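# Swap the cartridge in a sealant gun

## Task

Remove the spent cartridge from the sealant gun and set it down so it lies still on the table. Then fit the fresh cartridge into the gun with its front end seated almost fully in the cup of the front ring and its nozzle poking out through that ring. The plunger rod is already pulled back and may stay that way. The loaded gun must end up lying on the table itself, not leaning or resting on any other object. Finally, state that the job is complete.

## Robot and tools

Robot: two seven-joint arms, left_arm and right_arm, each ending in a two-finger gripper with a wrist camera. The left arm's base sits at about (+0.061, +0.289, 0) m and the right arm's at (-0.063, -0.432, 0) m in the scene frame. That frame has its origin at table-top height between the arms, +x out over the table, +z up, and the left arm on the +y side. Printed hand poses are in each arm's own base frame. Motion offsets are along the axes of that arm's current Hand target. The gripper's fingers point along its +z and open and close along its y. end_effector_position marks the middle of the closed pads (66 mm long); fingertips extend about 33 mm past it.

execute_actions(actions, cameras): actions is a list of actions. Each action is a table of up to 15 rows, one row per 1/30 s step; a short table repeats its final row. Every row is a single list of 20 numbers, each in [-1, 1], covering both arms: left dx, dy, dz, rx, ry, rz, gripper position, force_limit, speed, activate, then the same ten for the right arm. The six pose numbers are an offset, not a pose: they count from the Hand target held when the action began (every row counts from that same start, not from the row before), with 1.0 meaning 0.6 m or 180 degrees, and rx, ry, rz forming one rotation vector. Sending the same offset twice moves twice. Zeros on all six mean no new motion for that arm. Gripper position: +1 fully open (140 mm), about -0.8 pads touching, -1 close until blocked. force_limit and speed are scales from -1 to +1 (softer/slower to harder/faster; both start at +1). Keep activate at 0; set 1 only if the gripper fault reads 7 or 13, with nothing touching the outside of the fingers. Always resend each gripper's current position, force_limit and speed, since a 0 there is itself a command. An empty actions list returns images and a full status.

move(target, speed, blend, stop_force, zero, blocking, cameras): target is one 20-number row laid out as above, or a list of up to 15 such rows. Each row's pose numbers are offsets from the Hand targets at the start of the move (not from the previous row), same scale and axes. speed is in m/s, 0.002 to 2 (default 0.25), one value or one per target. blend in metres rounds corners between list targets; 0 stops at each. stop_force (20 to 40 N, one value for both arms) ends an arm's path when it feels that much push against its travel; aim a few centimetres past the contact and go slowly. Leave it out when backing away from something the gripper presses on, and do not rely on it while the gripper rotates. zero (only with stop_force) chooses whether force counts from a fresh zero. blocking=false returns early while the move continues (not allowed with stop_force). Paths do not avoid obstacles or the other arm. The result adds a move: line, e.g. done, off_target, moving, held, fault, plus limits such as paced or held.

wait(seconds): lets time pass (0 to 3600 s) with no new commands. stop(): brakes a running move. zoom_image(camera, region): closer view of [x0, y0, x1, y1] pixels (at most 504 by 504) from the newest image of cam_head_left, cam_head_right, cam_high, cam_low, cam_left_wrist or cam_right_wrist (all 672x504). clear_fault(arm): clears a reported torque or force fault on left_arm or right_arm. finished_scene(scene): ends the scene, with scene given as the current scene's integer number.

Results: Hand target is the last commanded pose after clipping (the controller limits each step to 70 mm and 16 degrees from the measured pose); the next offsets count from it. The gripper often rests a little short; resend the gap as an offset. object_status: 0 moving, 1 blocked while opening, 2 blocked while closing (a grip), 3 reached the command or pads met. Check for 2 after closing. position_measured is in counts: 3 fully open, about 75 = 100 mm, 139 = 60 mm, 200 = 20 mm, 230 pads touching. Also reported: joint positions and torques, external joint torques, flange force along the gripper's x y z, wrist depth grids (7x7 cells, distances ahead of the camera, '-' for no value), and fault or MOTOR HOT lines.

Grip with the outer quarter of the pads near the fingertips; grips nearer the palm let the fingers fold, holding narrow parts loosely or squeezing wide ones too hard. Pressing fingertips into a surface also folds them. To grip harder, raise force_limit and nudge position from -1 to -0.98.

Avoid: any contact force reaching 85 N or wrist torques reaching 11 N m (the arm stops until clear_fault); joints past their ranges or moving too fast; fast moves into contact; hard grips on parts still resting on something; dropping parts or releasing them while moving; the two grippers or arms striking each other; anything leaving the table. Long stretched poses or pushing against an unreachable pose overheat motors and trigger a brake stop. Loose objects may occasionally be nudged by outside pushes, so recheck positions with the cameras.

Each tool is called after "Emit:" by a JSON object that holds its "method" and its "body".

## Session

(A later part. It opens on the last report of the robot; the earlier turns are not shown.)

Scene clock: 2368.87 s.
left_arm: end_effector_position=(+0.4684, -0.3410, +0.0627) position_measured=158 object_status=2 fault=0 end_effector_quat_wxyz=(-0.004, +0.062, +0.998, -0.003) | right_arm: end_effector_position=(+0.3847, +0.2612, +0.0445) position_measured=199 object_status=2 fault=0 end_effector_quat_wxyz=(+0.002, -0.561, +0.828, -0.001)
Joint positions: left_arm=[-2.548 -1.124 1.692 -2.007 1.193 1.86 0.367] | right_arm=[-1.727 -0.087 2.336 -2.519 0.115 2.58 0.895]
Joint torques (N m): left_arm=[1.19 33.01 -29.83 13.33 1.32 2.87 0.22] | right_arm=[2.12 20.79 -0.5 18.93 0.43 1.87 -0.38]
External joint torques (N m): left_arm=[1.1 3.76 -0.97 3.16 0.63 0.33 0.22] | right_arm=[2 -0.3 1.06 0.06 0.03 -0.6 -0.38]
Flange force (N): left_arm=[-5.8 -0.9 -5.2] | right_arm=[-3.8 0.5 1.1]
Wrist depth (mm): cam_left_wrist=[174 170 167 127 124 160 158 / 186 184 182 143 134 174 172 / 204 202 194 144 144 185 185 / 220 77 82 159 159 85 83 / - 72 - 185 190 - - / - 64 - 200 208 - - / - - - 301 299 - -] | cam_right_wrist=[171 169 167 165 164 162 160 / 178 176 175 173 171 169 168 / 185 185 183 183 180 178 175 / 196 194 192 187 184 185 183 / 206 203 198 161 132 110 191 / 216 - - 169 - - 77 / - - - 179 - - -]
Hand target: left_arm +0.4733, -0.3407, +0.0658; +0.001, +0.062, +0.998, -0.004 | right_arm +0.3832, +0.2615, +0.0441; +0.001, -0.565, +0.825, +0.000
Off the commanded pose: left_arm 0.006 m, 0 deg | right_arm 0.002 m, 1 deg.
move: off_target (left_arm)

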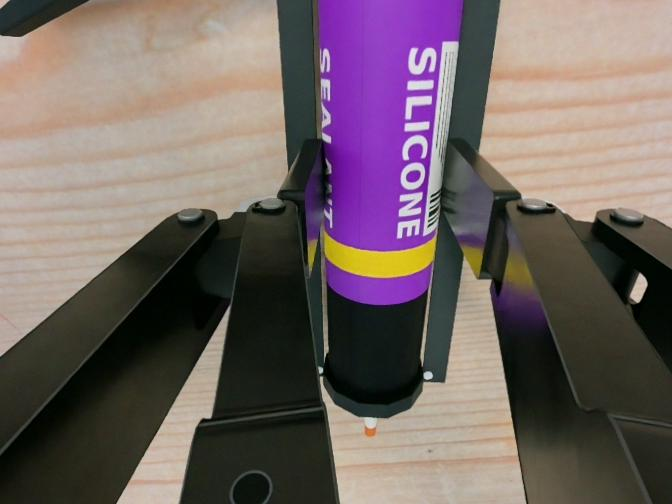

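Emit:
{"method": "move", "body": {"target": [-0.002,0,-0.0035,0,0,0,-1,-0.1,-1,0,0,0,0,0,0,0,-1,-0.2,-1,0], "speed": 0.02, "cameras": ["cam_left_wrist"]}}

Emit:
{"method": "zoom_image", "body": {"camera": "cam_left_wrist", "region": [290, 350, 470, 470]}}

Emit:
{"method": "move", "body": {"target": [-0.002,0,-0.0035,0,0,0,-1,-0.1,-1,0,0,0,0,0,0,0,-1,-0.2,-1,0], "speed": 0.02, "cameras": ["cam_left_wrist","cam_low"]}}

Emit:
{"method": "zoom_image", "body": {"camera": "cam_left_wrist", "region": [290, 350, 470, 470]}}

Emit:
{"method": "zoom_image", "body": {"camera": "cam_low", "region": [130, 160, 280, 250]}}

Scene clock: 2383.20 s.
left_arm: end_effector_position=(+0.4693, -0.3412, +0.0644) position_measured=158 object_status=2 fault=0 end_effector_quat_wxyz=(-0.004, +0.062, +0.998, -0.003) | right_arm: end_effector_position=(+0.3850, +0.2613, +0.0446) position_measured=199 object_status=2 fault=0 end_effector_quat_wxyz=(+0.003, -0.561, +0.828, -0.001)
Joint positions: left_arm=[-2.548 -1.124 1.69 -2.002 1.19 1.856 0.37] | right_arm=[-1.727 -0.087 2.336 -2.519 0.115 2.581 0.895]
Joint torques (N m): left_arm=[1.32 33.29 -30.17 13.54 1.36 2.92 0.04] | right_arm=[2.16 20.8 -0.55 18.79 0.46 1.78 -0.41]
External joint torques (N m): left_arm=[1.24 3.98 -1.27 3.36 0.66 0.38 0.04] | right_arm=[1.95 -0.29 0.93 -0.1 0.07 -0.7 -0.41]
Flange force (N): left_arm=[-5.5 -0.9 -5.9] | right_arm=[-3.4 0.5 1.0]
Wrist depth (mm): cam_left_wrist=[175 171 169 127 124 161 159 / 189 186 184 143 134 176 174 / 206 203 196 144 144 186 187 / 223 77 82 159 159 85 82 / - 72 - 180 190 - - / - 64 - 200 210 - - / - - - 303 299 - -] | cam_right_wrist=[171 169 167 166 164 162 161 / 178 176 175 173 171 169 168 / 187 185 183 182 179 177 176 / 196 194 192 186 184 185 183 / 207 203 198 161 161 191 191 / 216 - - 169 - - 77 / - - - 179 - - -]
Hand target: left_arm +0.4745, -0.3408, +0.0679; +0.001, +0.062, +0.998, -0.004 | right_arm +0.3832, +0.2615, +0.0441; +0.001, -0.565, +0.825, +0.000
Off the commanded pose: left_arm 0.006 m, 1 deg | right_arm 0.002 m, 1 deg.
move: off_target (left_arm)

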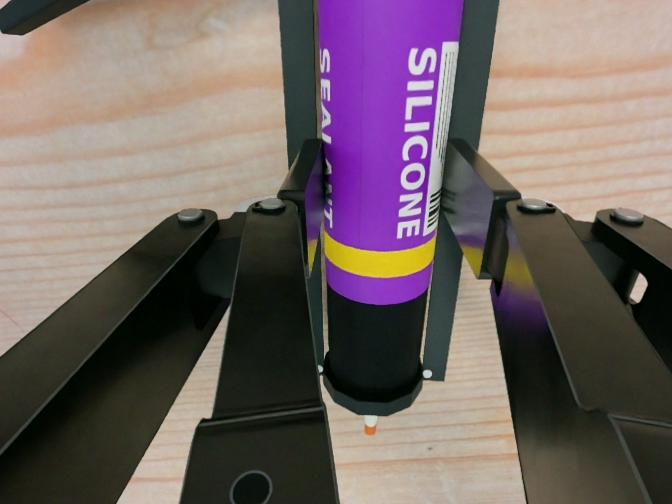

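Scaled by 2.800.

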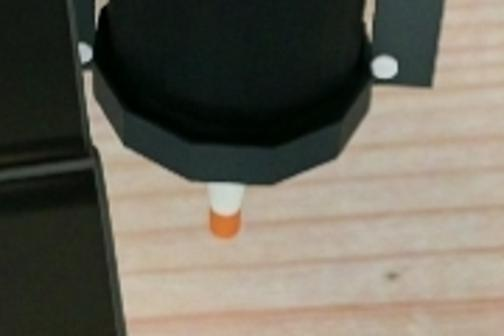

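Scene clock: 2383.70 s.
left_arm: end_effector_position=(+0.4732, -0.3405, +0.0671) position_measured=158 object_status=2 fault=0 end_effector_quat_wxyz=(-0.003, +0.060, +0.998, -0.004) | right_arm: end_effector_position=(+0.3849, +0.2615, +0.0447) position_measured=199 object_status=2 fault=0 end_effector_quat_wxyz=(+0.003, -0.561, +0.828, -0.001)
Joint positions: left_arm=[-2.548 -1.123 1.688 -1.994 1.188 1.853 0.372] | right_arm=[-1.727 -0.087 2.337 -2.519 0.115 2.581 0.895]
Joint torques (N m): left_arm=[0.28 33.12 -30.5 11.31 1.09 2.8 0.13] | right_arm=[2.03 21.07 -0.6 19.9 0.53 2.45 -0.43]
External joint torques (N m): left_arm=[0.21 3.69 -1.6 1.09 0.39 0.26 0.13] | right_arm=[1.93 -0.1 0.99 0.92 0.13 -0.04 -0.43]
Flange force (N): left_arm=[0.2 0.4 -5.6] | right_arm=[-5.4 -0.9 2.3]
Wrist depth (mm): cam_left_wrist=[176 173 171 127 124 164 162 / 190 189 188 144 134 178 176 / 209 206 199 145 144 189 190 / 226 77 82 161 160 85 83 / - 72 - 182 192 - - / - 64 - 198 261 - - / - - - 309 305 - -] | cam_right_wrist=[170 169 167 166 164 162 161 / 178 177 175 174 171 169 167 / 187 185 183 181 180 178 176 / 197 195 192 186 185 186 183 / 207 203 198 161 131 109 193 / 217 - - 170 - - 77 / - - - 180 - - -]
Hand target: left_arm +0.4757, -0.3410, +0.0700; +0.001, +0.062, +0.998, -0.004 | right_arm +0.3832, +0.2615, +0.0441; +0.001, -0.565, +0.825, +0.000
Off the commanded pose: left_arm 0.004 m, 0 deg | right_arm 0.002 m, 1 deg.
move: off_target (left_arm)
Images, in order (width x height): cam_low 672x504, cam_left_wrist 672x504.

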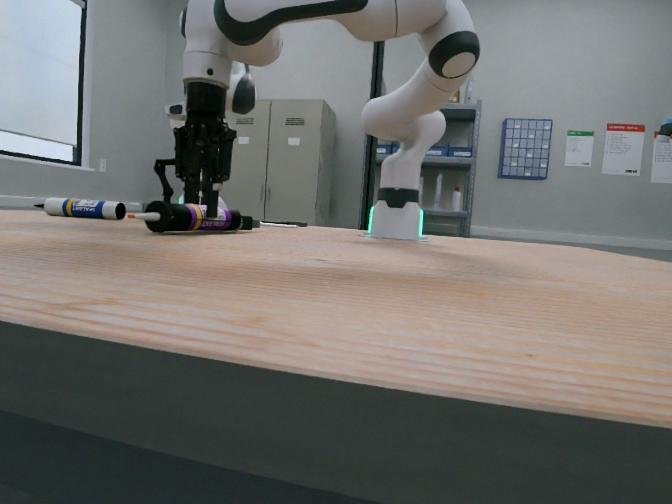

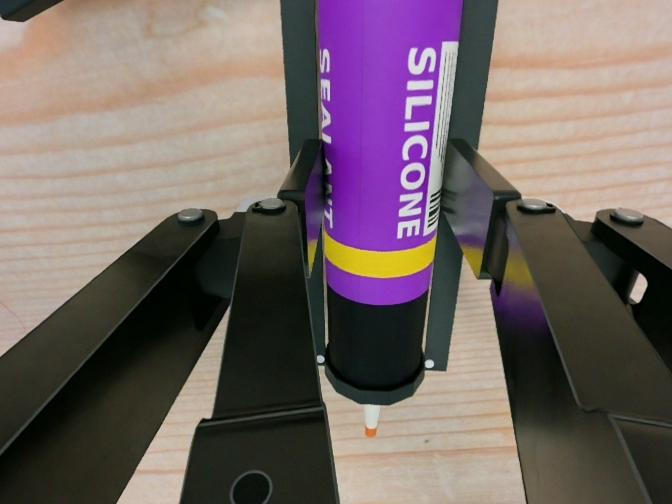

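Scaled by 2.800.

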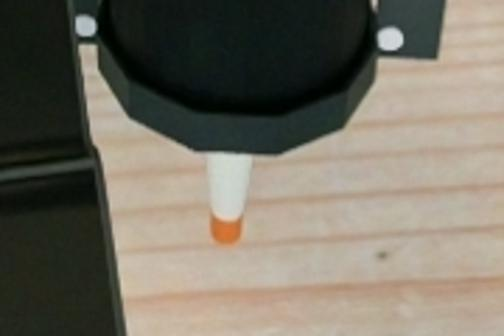

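Scaled by 3.360.

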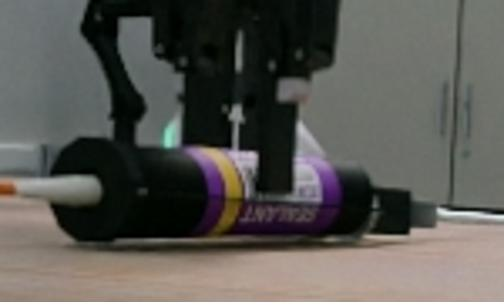

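Emit:
{"method": "move", "body": {"target": [-0.008,0,0,0,0,0,-1,-0.1,-1,0,0,0,0,0,0,0,-1,-0.2,-1,0], "speed": 0.02, "cameras": ["cam_left_wrist"]}}

Emit:
{"method": "zoom_image", "body": {"camera": "cam_left_wrist", "region": [290, 350, 470, 470]}}

Scene clock: 2392.23 s.
left_arm: end_effector_position=(+0.4753, -0.3420, +0.0673) position_measured=158 object_status=2 fault=0 end_effector_quat_wxyz=(-0.003, +0.062, +0.998, -0.003) | right_arm: end_effector_position=(+0.3852, +0.2615, +0.0447) position_measured=199 object_status=2 fault=0 end_effector_quat_wxyz=(+0.003, -0.561, +0.828, -0.001)
Joint positions: left_arm=[-2.557 -1.125 1.69 -1.982 1.188 1.848 0.38] | right_arm=[-1.727 -0.087 2.337 -2.518 0.115 2.581 0.895]
Joint velocities: left_arm=[0.001 -0.001 0 0 0.001 -0.001 0.007] | right_arm=[within noise]
Joint torques (N m): left_arm=[1.24 33.14 -29.91 13.86 1.35 3.08 0.12] | right_arm=[2.14 20.78 -0.59 18.64 0.46 1.68 -0.38]
External joint torques (N m): left_arm=[1.2 3.29 -0.86 3.64 0.65 0.54 0.12] | right_arm=[2.02 -0.36 0.98 -0.24 0.06 -0.79 -0.38]
Flange force (N): left_arm=[-7.4 -1.8 -4.5] | right_arm=[-3.3 0.8 1.0]
Wrist depth (mm): cam_left_wrist=[176 174 172 128 124 164 162 / 191 189 187 143 135 178 177 / 209 207 200 145 144 190 190 / 226 77 82 159 160 85 83 / - 72 - 196 185 - - / - 64 - 199 268 - - / - - - 307 305 - -] | cam_right_wrist=[171 169 168 166 164 162 160 / 179 177 175 173 171 169 168 / 187 185 183 182 180 178 176 / 197 195 192 187 185 185 184 / 207 204 198 160 132 109 191 / 217 - - 170 - - 77 / - - - 180 - - -]
Hand target: left_arm +0.4805, -0.3416, +0.0700; +0.001, +0.062, +0.998, -0.004 | right_arm +0.3832, +0.2615, +0.0441; +0.001, -0.565, +0.825, +0.000
Off the commanded pose: left_arm 0.006 m, 0 deg | right_arm 0.002 m, 1 deg.
move: off_target (left_arm)

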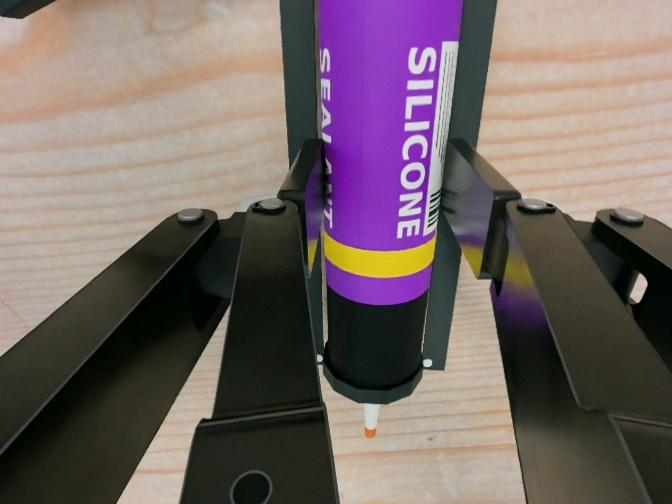

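Scaled by 2.800.

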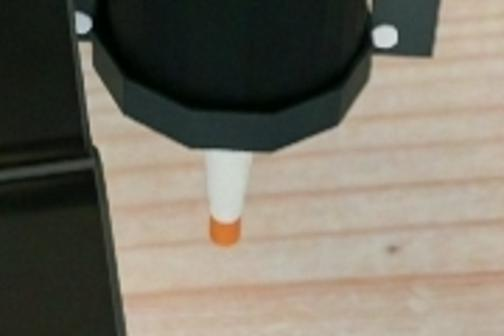

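Emit:
{"method": "move", "body": {"target": [[0.0075,0,0,0,0,0,-1,-0.1,-1,0,0,0,0,0,0,0,-1,-0.2,-1,0],[0.0075,0,0.0108,0,0,0,-1,-0.1,-1,0,0,0,0,0,0,0,-1,-0.2,-1,0]], "speed": 0.02}}

Emit:
{"method": "move", "body": {"target": [0,0,0,0,0,0,0.175,-0.3,-1,0,0,0,0,0,0,0,-1,-0.2,-1,0], "speed": 0.03}}

Emit:
{"method": "wait", "body": {"seconds": 0.6, "cameras": ["cam_left_wrist","cam_low"]}}

Emit:
{"method": "zoom_image", "body": {"camera": "cam_left_wrist", "region": [290, 350, 470, 470]}}

Emit:
{"method": "zoom_image", "body": {"camera": "cam_low", "region": [130, 160, 280, 250]}}

Scene clock: 2410.93 s.
left_arm: end_effector_position=(+0.4743, -0.3399, +0.0628) position_measured=158 object_status=2 fault=0 end_effector_quat_wxyz=(-0.002, +0.063, +0.998, -0.003) | right_arm: end_effector_position=(+0.3850, +0.2617, +0.0447) position_measured=199 object_status=2 fault=0 end_effector_quat_wxyz=(+0.003, -0.561, +0.828, -0.001)
Joint positions: left_arm=[-2.551 -1.127 1.695 -1.993 1.197 1.856 0.378] | right_arm=[-1.727 -0.087 2.337 -2.518 0.115 2.581 0.895]
Joint torques (N m): left_arm=[0.06 32.04 -28.8 10.86 1.55 3.14 -0.15] | right_arm=[1.99 20.82 -0.74 19.53 0.38 2.37 -0.47]
External joint torques (N m): left_arm=[0.01 2.4 0.18 0.75 0.85 0.61 -0.15] | right_arm=[1.96 -0.38 0.91 0.48 -0.03 -0.14 -0.47]
Flange force (N): left_arm=[-0.7 -0.9 0.2] | right_arm=[-4.5 -0.4 2.4]
Wrist depth (mm): cam_left_wrist=[171 170 168 128 124 160 158 / 186 184 182 144 134 174 172 / 204 201 195 144 144 185 185 / 220 77 82 159 160 85 83 / - 72 - 180 183 - - / - 64 - 199 255 - - / - - - 302 299 - -] | cam_right_wrist=[170 168 167 166 164 162 160 / 178 177 175 173 171 169 168 / 187 185 183 182 180 178 175 / 196 195 193 186 184 185 183 / 207 204 198 162 132 190 192 / 217 - - 169 - - 77 / - - - 179 - - -]
Hand target: left_arm +0.4760, -0.3411, +0.0635; +0.001, +0.062, +0.998, -0.004 | right_arm +0.3832, +0.2615, +0.0441; +0.001, -0.565, +0.825, +0.000
Off the commanded pose: left_arm 0.002 m, 0 deg | right_arm 0.002 m, 1 deg.
move: done

Scene clock: 2412.27 s.
left_arm: end_effector_position=(+0.4749, -0.3406, +0.0630) position_measured=107 object_status=0 fault=0 end_effector_quat_wxyz=(-0.001, +0.063, +0.998, -0.004) | right_arm: end_effector_position=(+0.3850, +0.2617, +0.0447) position_measured=199 object_status=2 fault=0 end_effector_quat_wxyz=(+0.003, -0.561, +0.828, -0.001)
Joint positions: left_arm=[-2.551 -1.127 1.696 -1.993 1.198 1.859 0.377] | right_arm=[-1.727 -0.087 2.337 -2.518 0.115 2.581 0.895]
Joint torques (N m): left_arm=[0.04 32.2 -28.34 10.3 1.14 2.84 -0.14] | right_arm=[1.95 20.92 -0.77 19.72 0.39 2.38 -0.4]
External joint torques (N m): left_arm=[0.01 2.54 0.64 0.21 0.44 0.3 -0.14] | right_arm=[1.84 -0.29 0.8 0.75 -0.01 -0.11 -0.4]
Flange force (N): left_arm=[0.5 -0.3 0.0] | right_arm=[-4.7 -0.7 1.8]
Wrist depth (mm): cam_left_wrist=[171 169 167 128 124 160 158 / 187 184 183 144 134 174 172 / 205 201 129 149 151 137 184 / - 87 112 167 167 115 73 / - 75 241 191 195 226 - / - - 270 262 260 246 - / - - - 305 299 - -] | cam_right_wrist=[170 169 167 166 164 162 161 / 177 177 175 173 171 169 168 / 187 185 183 181 180 177 176 / 197 195 191 186 184 186 183 / 208 204 198 162 132 109 192 / 217 - - 170 - - 77 / - - - 179 - - -]
Hand target: left_arm +0.4760, -0.3411, +0.0635; +0.001, +0.062, +0.998, -0.004 | right_arm +0.3832, +0.2615, +0.0441; +0.001, -0.565, +0.825, +0.000
Off the commanded pose: left_arm 0.001 m, 0 deg | right_arm 0.002 m, 1 deg.
move: done

Scene clock: 2412.87 s.
left_arm: end_effector_position=(+0.4749, -0.3406, +0.0630) position_measured=107 object_status=3 fault=0 end_effector_quat_wxyz=(-0.001, +0.063, +0.998, -0.004) | right_arm: end_effector_position=(+0.3850, +0.2617, +0.0447) position_measured=199 object_status=2 fault=0 end_effector_quat_wxyz=(+0.003, -0.561, +0.828, -0.001)
Joint positions: left_arm=[-2.551 -1.127 1.696 -1.993 1.198 1.859 0.377] | right_arm=[-1.727 -0.087 2.337 -2.518 0.115 2.581 0.895]
Joint torques (N m): left_arm=[-0.04 32.15 -28.47 10.3 1.13 2.84 -0.17] | right_arm=[1.93 20.97 -0.79 19.7 0.39 2.38 -0.4]
External joint torques (N m): left_arm=[-0.15 2.56 0.4 0.2 0.43 0.31 -0.17] | right_arm=[1.85 -0.17 0.81 0.75 -0.02 -0.11 -0.4]
Flange force (N): left_arm=[0.6 -0.6 -0.3] | right_arm=[-4.4 -0.4 1.4]
Wrist depth (mm): cam_left_wrist=[171 170 167 128 124 161 158 / 186 184 183 144 134 175 172 / 204 200 129 149 151 138 184 / - 87 112 171 174 115 73 / - 75 242 191 195 225 - / - - 271 262 262 247 - / - - - 306 298 - -] | cam_right_wrist=[171 169 167 166 163 162 160 / 178 177 175 173 171 169 168 / 187 185 183 182 180 178 176 / 196 194 192 186 184 186 183 / 207 203 198 162 132 109 192 / 217 - - 170 - - 77 / - - - 179 - - -]
Hand target: left_arm +0.4760, -0.3411, +0.0635; +0.001, +0.062, +0.998, -0.004 | right_arm +0.3832, +0.2615, +0.0441; +0.001, -0.565, +0.825, +0.000
Tool commands: left_gripper/position=+0.175 left_gripper/force_limit=-0.3 left_gripper/speed=-1.0 left_gripper/activate=+0.0 right_gripper/position=-1.0 right_gripper/force_limit=-0.2 right_gripper/speed=-1.0 right_gripper/activate=+0.0
Off the commanded pose: left_arm 0.001 m, 0 deg | right_arm 0.002 m, 1 deg.
wait: 0.60 s; at rest by 0.17 s
Images, in order (width x height): cam_low 672x504, cam_left_wrist 672x504.

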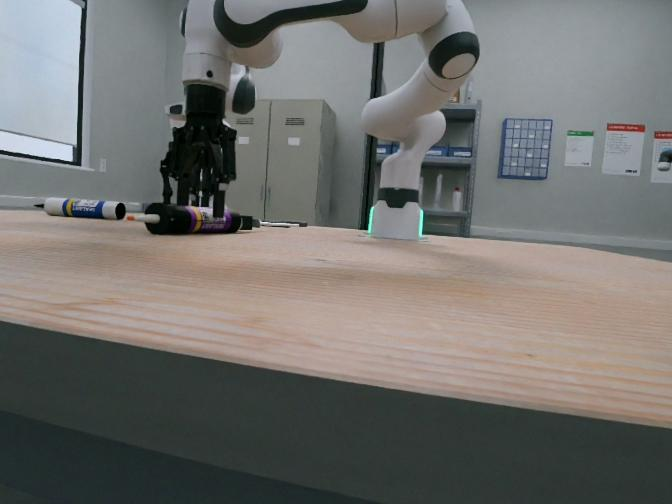

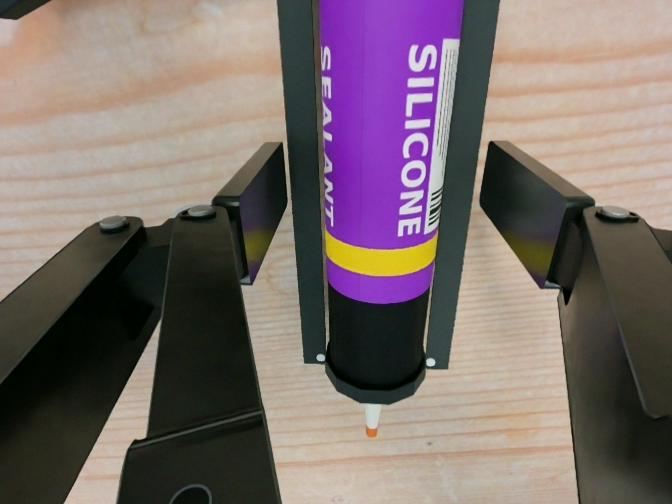

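Scaled by 2.800.

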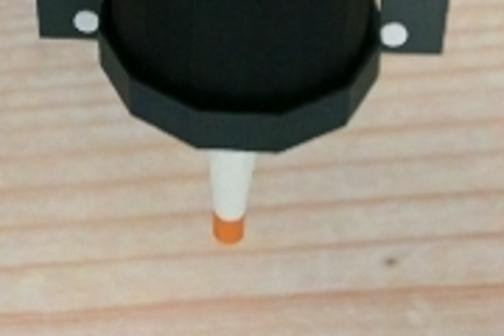

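Scaled by 3.360.

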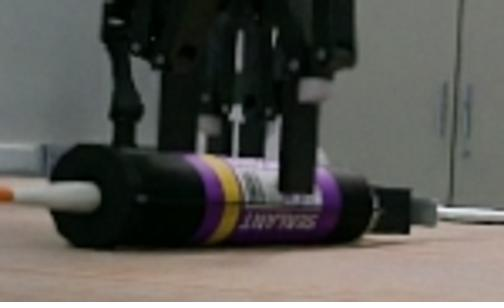

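Emit:
{"method": "move", "body": {"target": [[0,0,-0.2,0,0,0,0.175,-0.3,-1,0,0,0,0,0,0,0,-1,-0.2,-1,0]], "speed": 0.1, "cameras": ["cam_left_wrist","cam_low"]}}

Emit:
{"method": "execute_actions", "body": {"actions": [[[0,0,0,0,0,0,0.175,-0.3,-1,0,0,0,0,0,0,0,0.3,-0.3,-0.7,0]],[[0,0,0,0,0,0,0.175,-0.3,-1,0,0,0,0,0,0,0,0.3,-0.3,-0.7,0]],[[0,0,0,0,0,0,0.175,-0.3,-1,0,0,0,0,0,0,0,0.3,-0.3,-0.7,0]]], "cameras": ["cam_low"]}}

Scene clock: 2437.00 s.
left_arm: end_effector_position=(+0.4761, -0.3408, +0.1828) position_measured=107 object_status=3 fault=0 end_effector_quat_wxyz=(+0.002, +0.060, +0.998, -0.004) | right_arm: end_effector_position=(+0.3850, +0.2617, +0.0447) position_measured=199 object_status=2 fault=0 end_effector_quat_wxyz=(+0.003, -0.561, +0.828, -0.001)
Joint positions: left_arm=[-2.507 -1.032 1.495 -1.908 1.037 1.688 0.425] | right_arm=[-1.727 -0.087 2.337 -2.518 0.115 2.581 0.895]
Joint velocities: left_arm=[-0.001 0 0.001 0.001 0.001 -0.004 0.005] | right_arm=[within noise]
Joint torques (N m): left_arm=[0.54 29.08 -27.8 13.17 0.17 2.51 0.25] | right_arm=[1.98 20.94 -0.79 19.71 0.4 2.37 -0.39]
External joint torques (N m): left_arm=[0.37 2 -0.04 0.33 -0.57 -0.02 0.25] | right_arm=[2.02 -0.26 0.93 0.72 -0.02 -0.13 -0.39]
Flange force (N): left_arm=[-0.1 0.2 -2.9] | right_arm=[-4.7 -0.2 1.7]
Wrist depth (mm): cam_left_wrist=[280 277 275 247 244 262 260 / 305 301 296 266 272 284 279 / 333 327 129 283 293 138 301 / - 87 112 339 342 115 73 / - 75 396 391 380 368 - / - - 442 436 428 - - / - - - 503 488 - -] | cam_right_wrist=[171 168 167 166 164 162 161 / 178 177 175 173 171 169 168 / 187 186 183 182 180 178 175 / 197 195 192 186 184 185 183 / 207 204 197 162 132 109 192 / 216 - - 170 - - 77 / - - - 179 - - -]
Hand target: left_arm +0.4759, -0.3401, +0.1835; +0.001, +0.062, +0.998, -0.004 | right_arm +0.3832, +0.2615, +0.0441; +0.001, -0.565, +0.825, +0.000
Off the commanded pose: left_arm 0.001 m, 0 deg | right_arm 0.002 m, 1 deg.
move: done
Images, in order (width x height): cam_low 672x504, cam_left_wrist 672x504.

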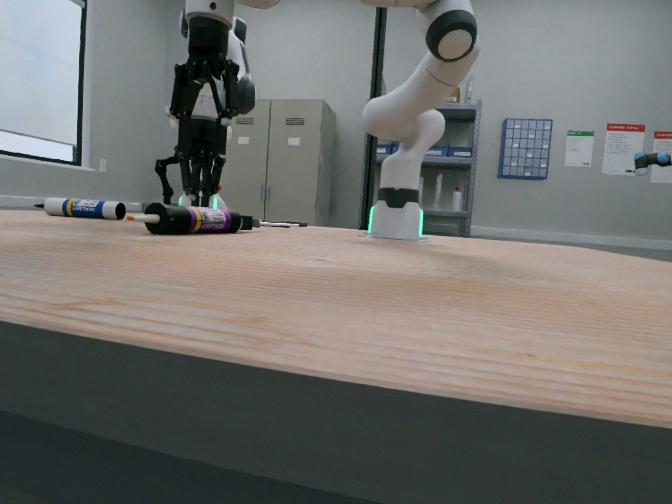

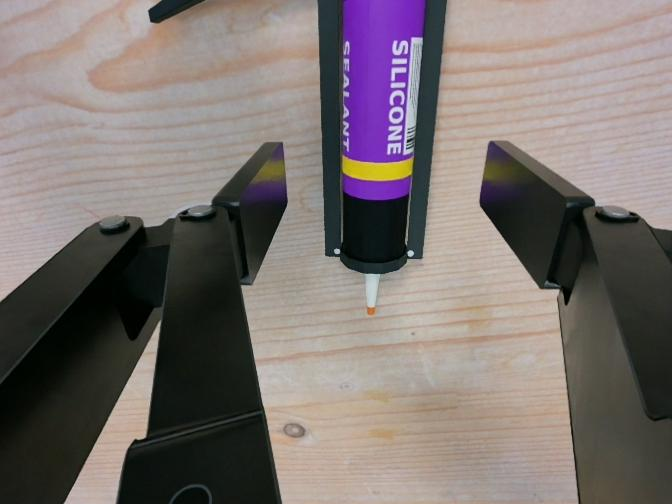

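Scene clock: 2438.70 s.
left_arm: end_effector_position=(+0.4760, -0.3405, +0.1829) position_measured=107 object_status=3 fault=0 end_effector_quat_wxyz=(+0.001, +0.060, +0.998, -0.004) | right_arm: end_effector_position=(+0.3845, +0.2621, +0.0446) position_measured=91 object_status=3 fault=0 end_effector_quat_wxyz=(+0.003, -0.562, +0.827, -0.001)
Joint positions: left_arm=[-2.507 -1.032 1.495 -1.908 1.037 1.687 0.427] | right_arm=[-1.727 -0.087 2.339 -2.518 0.115 2.581 0.895]
Joint torques (N m): left_arm=[0.44 28.77 -27.78 13.21 0.28 2.46 0.22] | right_arm=[1.59 20.78 -1.24 19.81 0.52 2.46 -0.37]
External joint torques (N m): left_arm=[0.41 1.65 0.08 0.4 -0.46 -0.09 0.23] | right_arm=[1.58 -0.44 0.44 0.86 0.11 -0.04 -0.37]
External joint torques at the end of the 1st action: left_arm=[0.34 1.54 0.24 0.27 -0.49 -0.08 0.24] | right_arm=[1.54 -0.4 0.24 0.91 0.11 -0.03 -0.34]
External joint torques at the end of the 2nd action: left_arm=[0.39 1.58 0.11 0.33 -0.47 -0.09 0.24] | right_arm=[1.51 -0.39 0.4 0.85 0.09 -0.03 -0.33]
Flange force (N): left_arm=[-0.6 0.2 -2.5] | right_arm=[-5.3 -1.8 2.7]
Flange force at the end of the 1st action (N): left_arm=[-0.6 0.0 -2.0] | right_arm=[-4.9 -1.7 2.2]
Flange force at the end of the 2nd action (N): left_arm=[-0.5 0.2 -2.3] | right_arm=[-4.9 -1.6 2.3]
Wrist depth (mm): cam_left_wrist=[281 277 274 246 243 263 259 / 304 301 296 266 269 284 281 / 334 327 129 287 291 137 301 / - 87 112 347 345 115 73 / - 75 395 387 381 370 - / - - 446 439 428 - - / - - - 503 489 - -] | cam_right_wrist=[170 168 167 166 164 162 161 / 178 176 175 173 171 169 168 / 188 185 183 183 180 178 176 / 196 194 190 188 186 184 183 / 205 202 123 197 195 129 188 / - - 212 205 205 205 - / - - 204 183 217 219 -]
Hand target: left_arm +0.4759, -0.3401, +0.1835; +0.001, +0.062, +0.998, -0.004 | right_arm +0.3832, +0.2615, +0.0441; +0.001, -0.565, +0.825, +0.000
Off the commanded pose: left_arm 0.001 m, 0 deg | right_arm 0.002 m, 0 deg.

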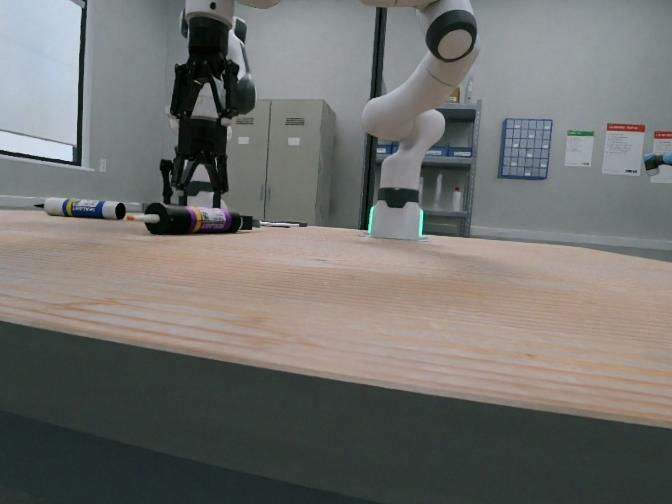

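Emit:
{"method": "move", "body": {"target": [[0,0,0,0,0,0,0.175,-0.3,-1,0,0,0,-0.2,0,0,0,0.3,-0.3,-0.7,0]], "speed": 0.12, "cameras": ["cam_high","cam_right_wrist","cam_left_wrist","cam_low"]}}

Scene clock: 2445.47 s.
left_arm: end_effector_position=(+0.4760, -0.3405, +0.1829) position_measured=107 object_status=3 fault=0 end_effector_quat_wxyz=(+0.001, +0.060, +0.998, -0.004) | right_arm: end_effector_position=(+0.3830, +0.2623, +0.1638) position_measured=91 object_status=3 fault=0 end_effector_quat_wxyz=(+0.002, -0.569, +0.823, +0.001)
Joint positions: left_arm=[-2.507 -1.032 1.495 -1.908 1.037 1.687 0.427] | right_arm=[-1.797 0.242 2.41 -2.425 -0.204 2.236 1.116]
Joint velocities: left_arm=[within noise] | right_arm=[-0.001 0 -0.001 0 0.001 -0.001 0.007]
Joint torques (N m): left_arm=[0.54 28.71 -27.8 13.23 0.26 2.47 0.21] | right_arm=[1.14 15.61 5.16 23.51 0.7 2.43 0.03]
External joint torques (N m): left_arm=[0.45 1.58 0 0.43 -0.48 -0.06 0.21] | right_arm=[1.06 -0.42 0.71 1.01 0.09 -0.05 0.03]
Flange force (N): left_arm=[-0.5 0.3 -2.6] | right_arm=[-5.4 -1.3 -0.8]
Wrist depth (mm): cam_left_wrist=[280 278 274 245 245 261 259 / 306 301 297 265 269 284 281 / 334 327 129 288 298 138 301 / - 87 112 340 342 115 73 / - 75 394 388 382 371 - / - - 442 437 428 - - / - - - 500 486 - -] | cam_right_wrist=[283 280 277 275 272 271 264 / 295 292 290 287 285 281 255 / 308 306 306 299 298 293 291 / 324 321 316 311 311 305 306 / 340 333 124 308 328 129 315 / - - 331 326 343 346 - / - - 313 372 364 365 -]
Hand target: left_arm +0.4759, -0.3401, +0.1835; +0.001, +0.062, +0.998, -0.004 | right_arm +0.3830, +0.2615, +0.1641; +0.001, -0.565, +0.825, +0.000
Off the commanded pose: left_arm 0.001 m, 0 deg | right_arm 0.001 m, 1 deg.
move: done
Images, in order (width x height): cam_high 672x504, cam_low 672x504, cam_left_wrist 672x504, cam_right_wrist 672x504.

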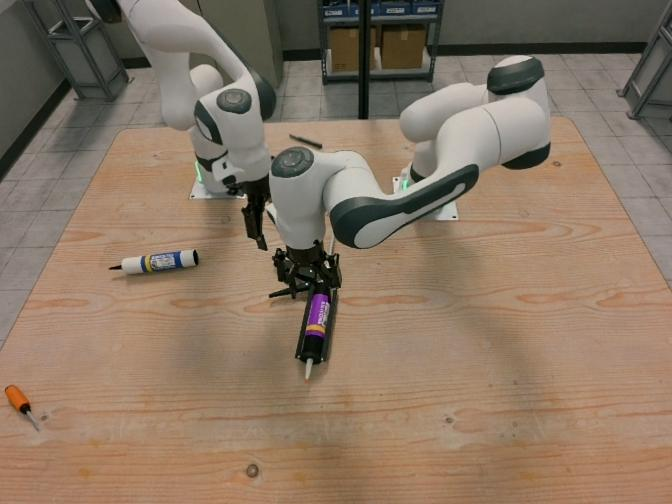

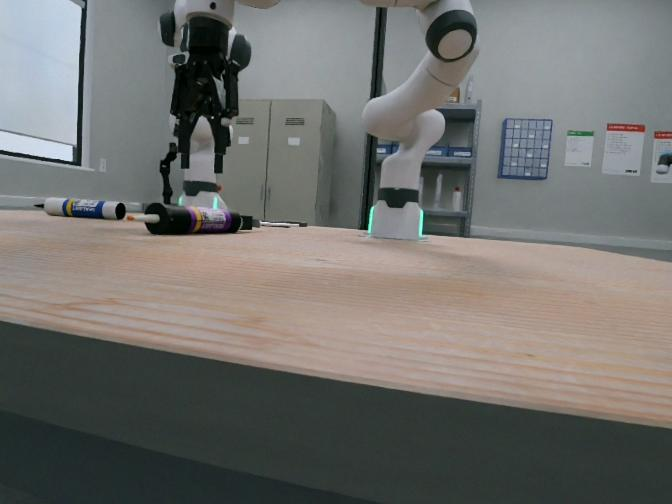

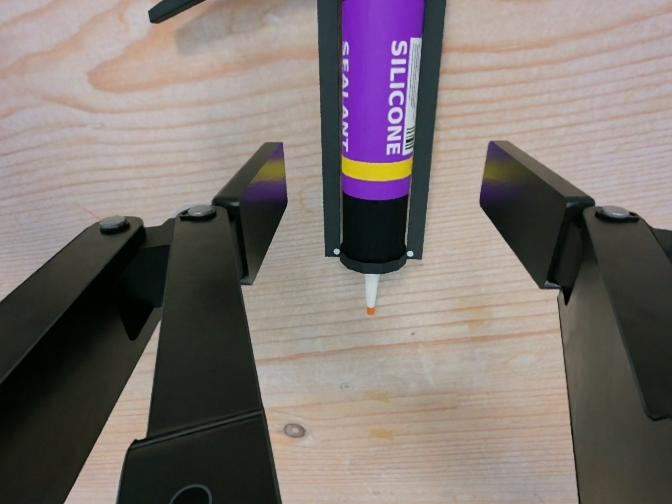

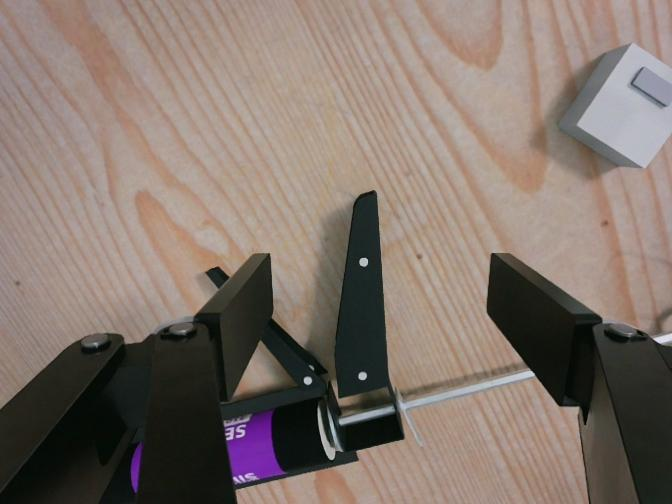

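Emit:
{"method": "zoom_image", "body": {"camera": "cam_low", "region": [20, 160, 340, 270]}}

Scaled by 1.575.

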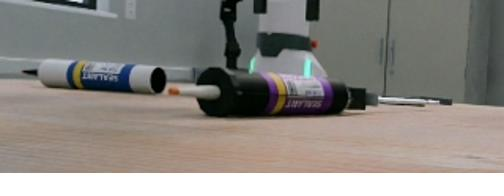

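Emit:
{"method": "finished_scene", "body": {"scene": 2}}

The scene is finished: the task was done.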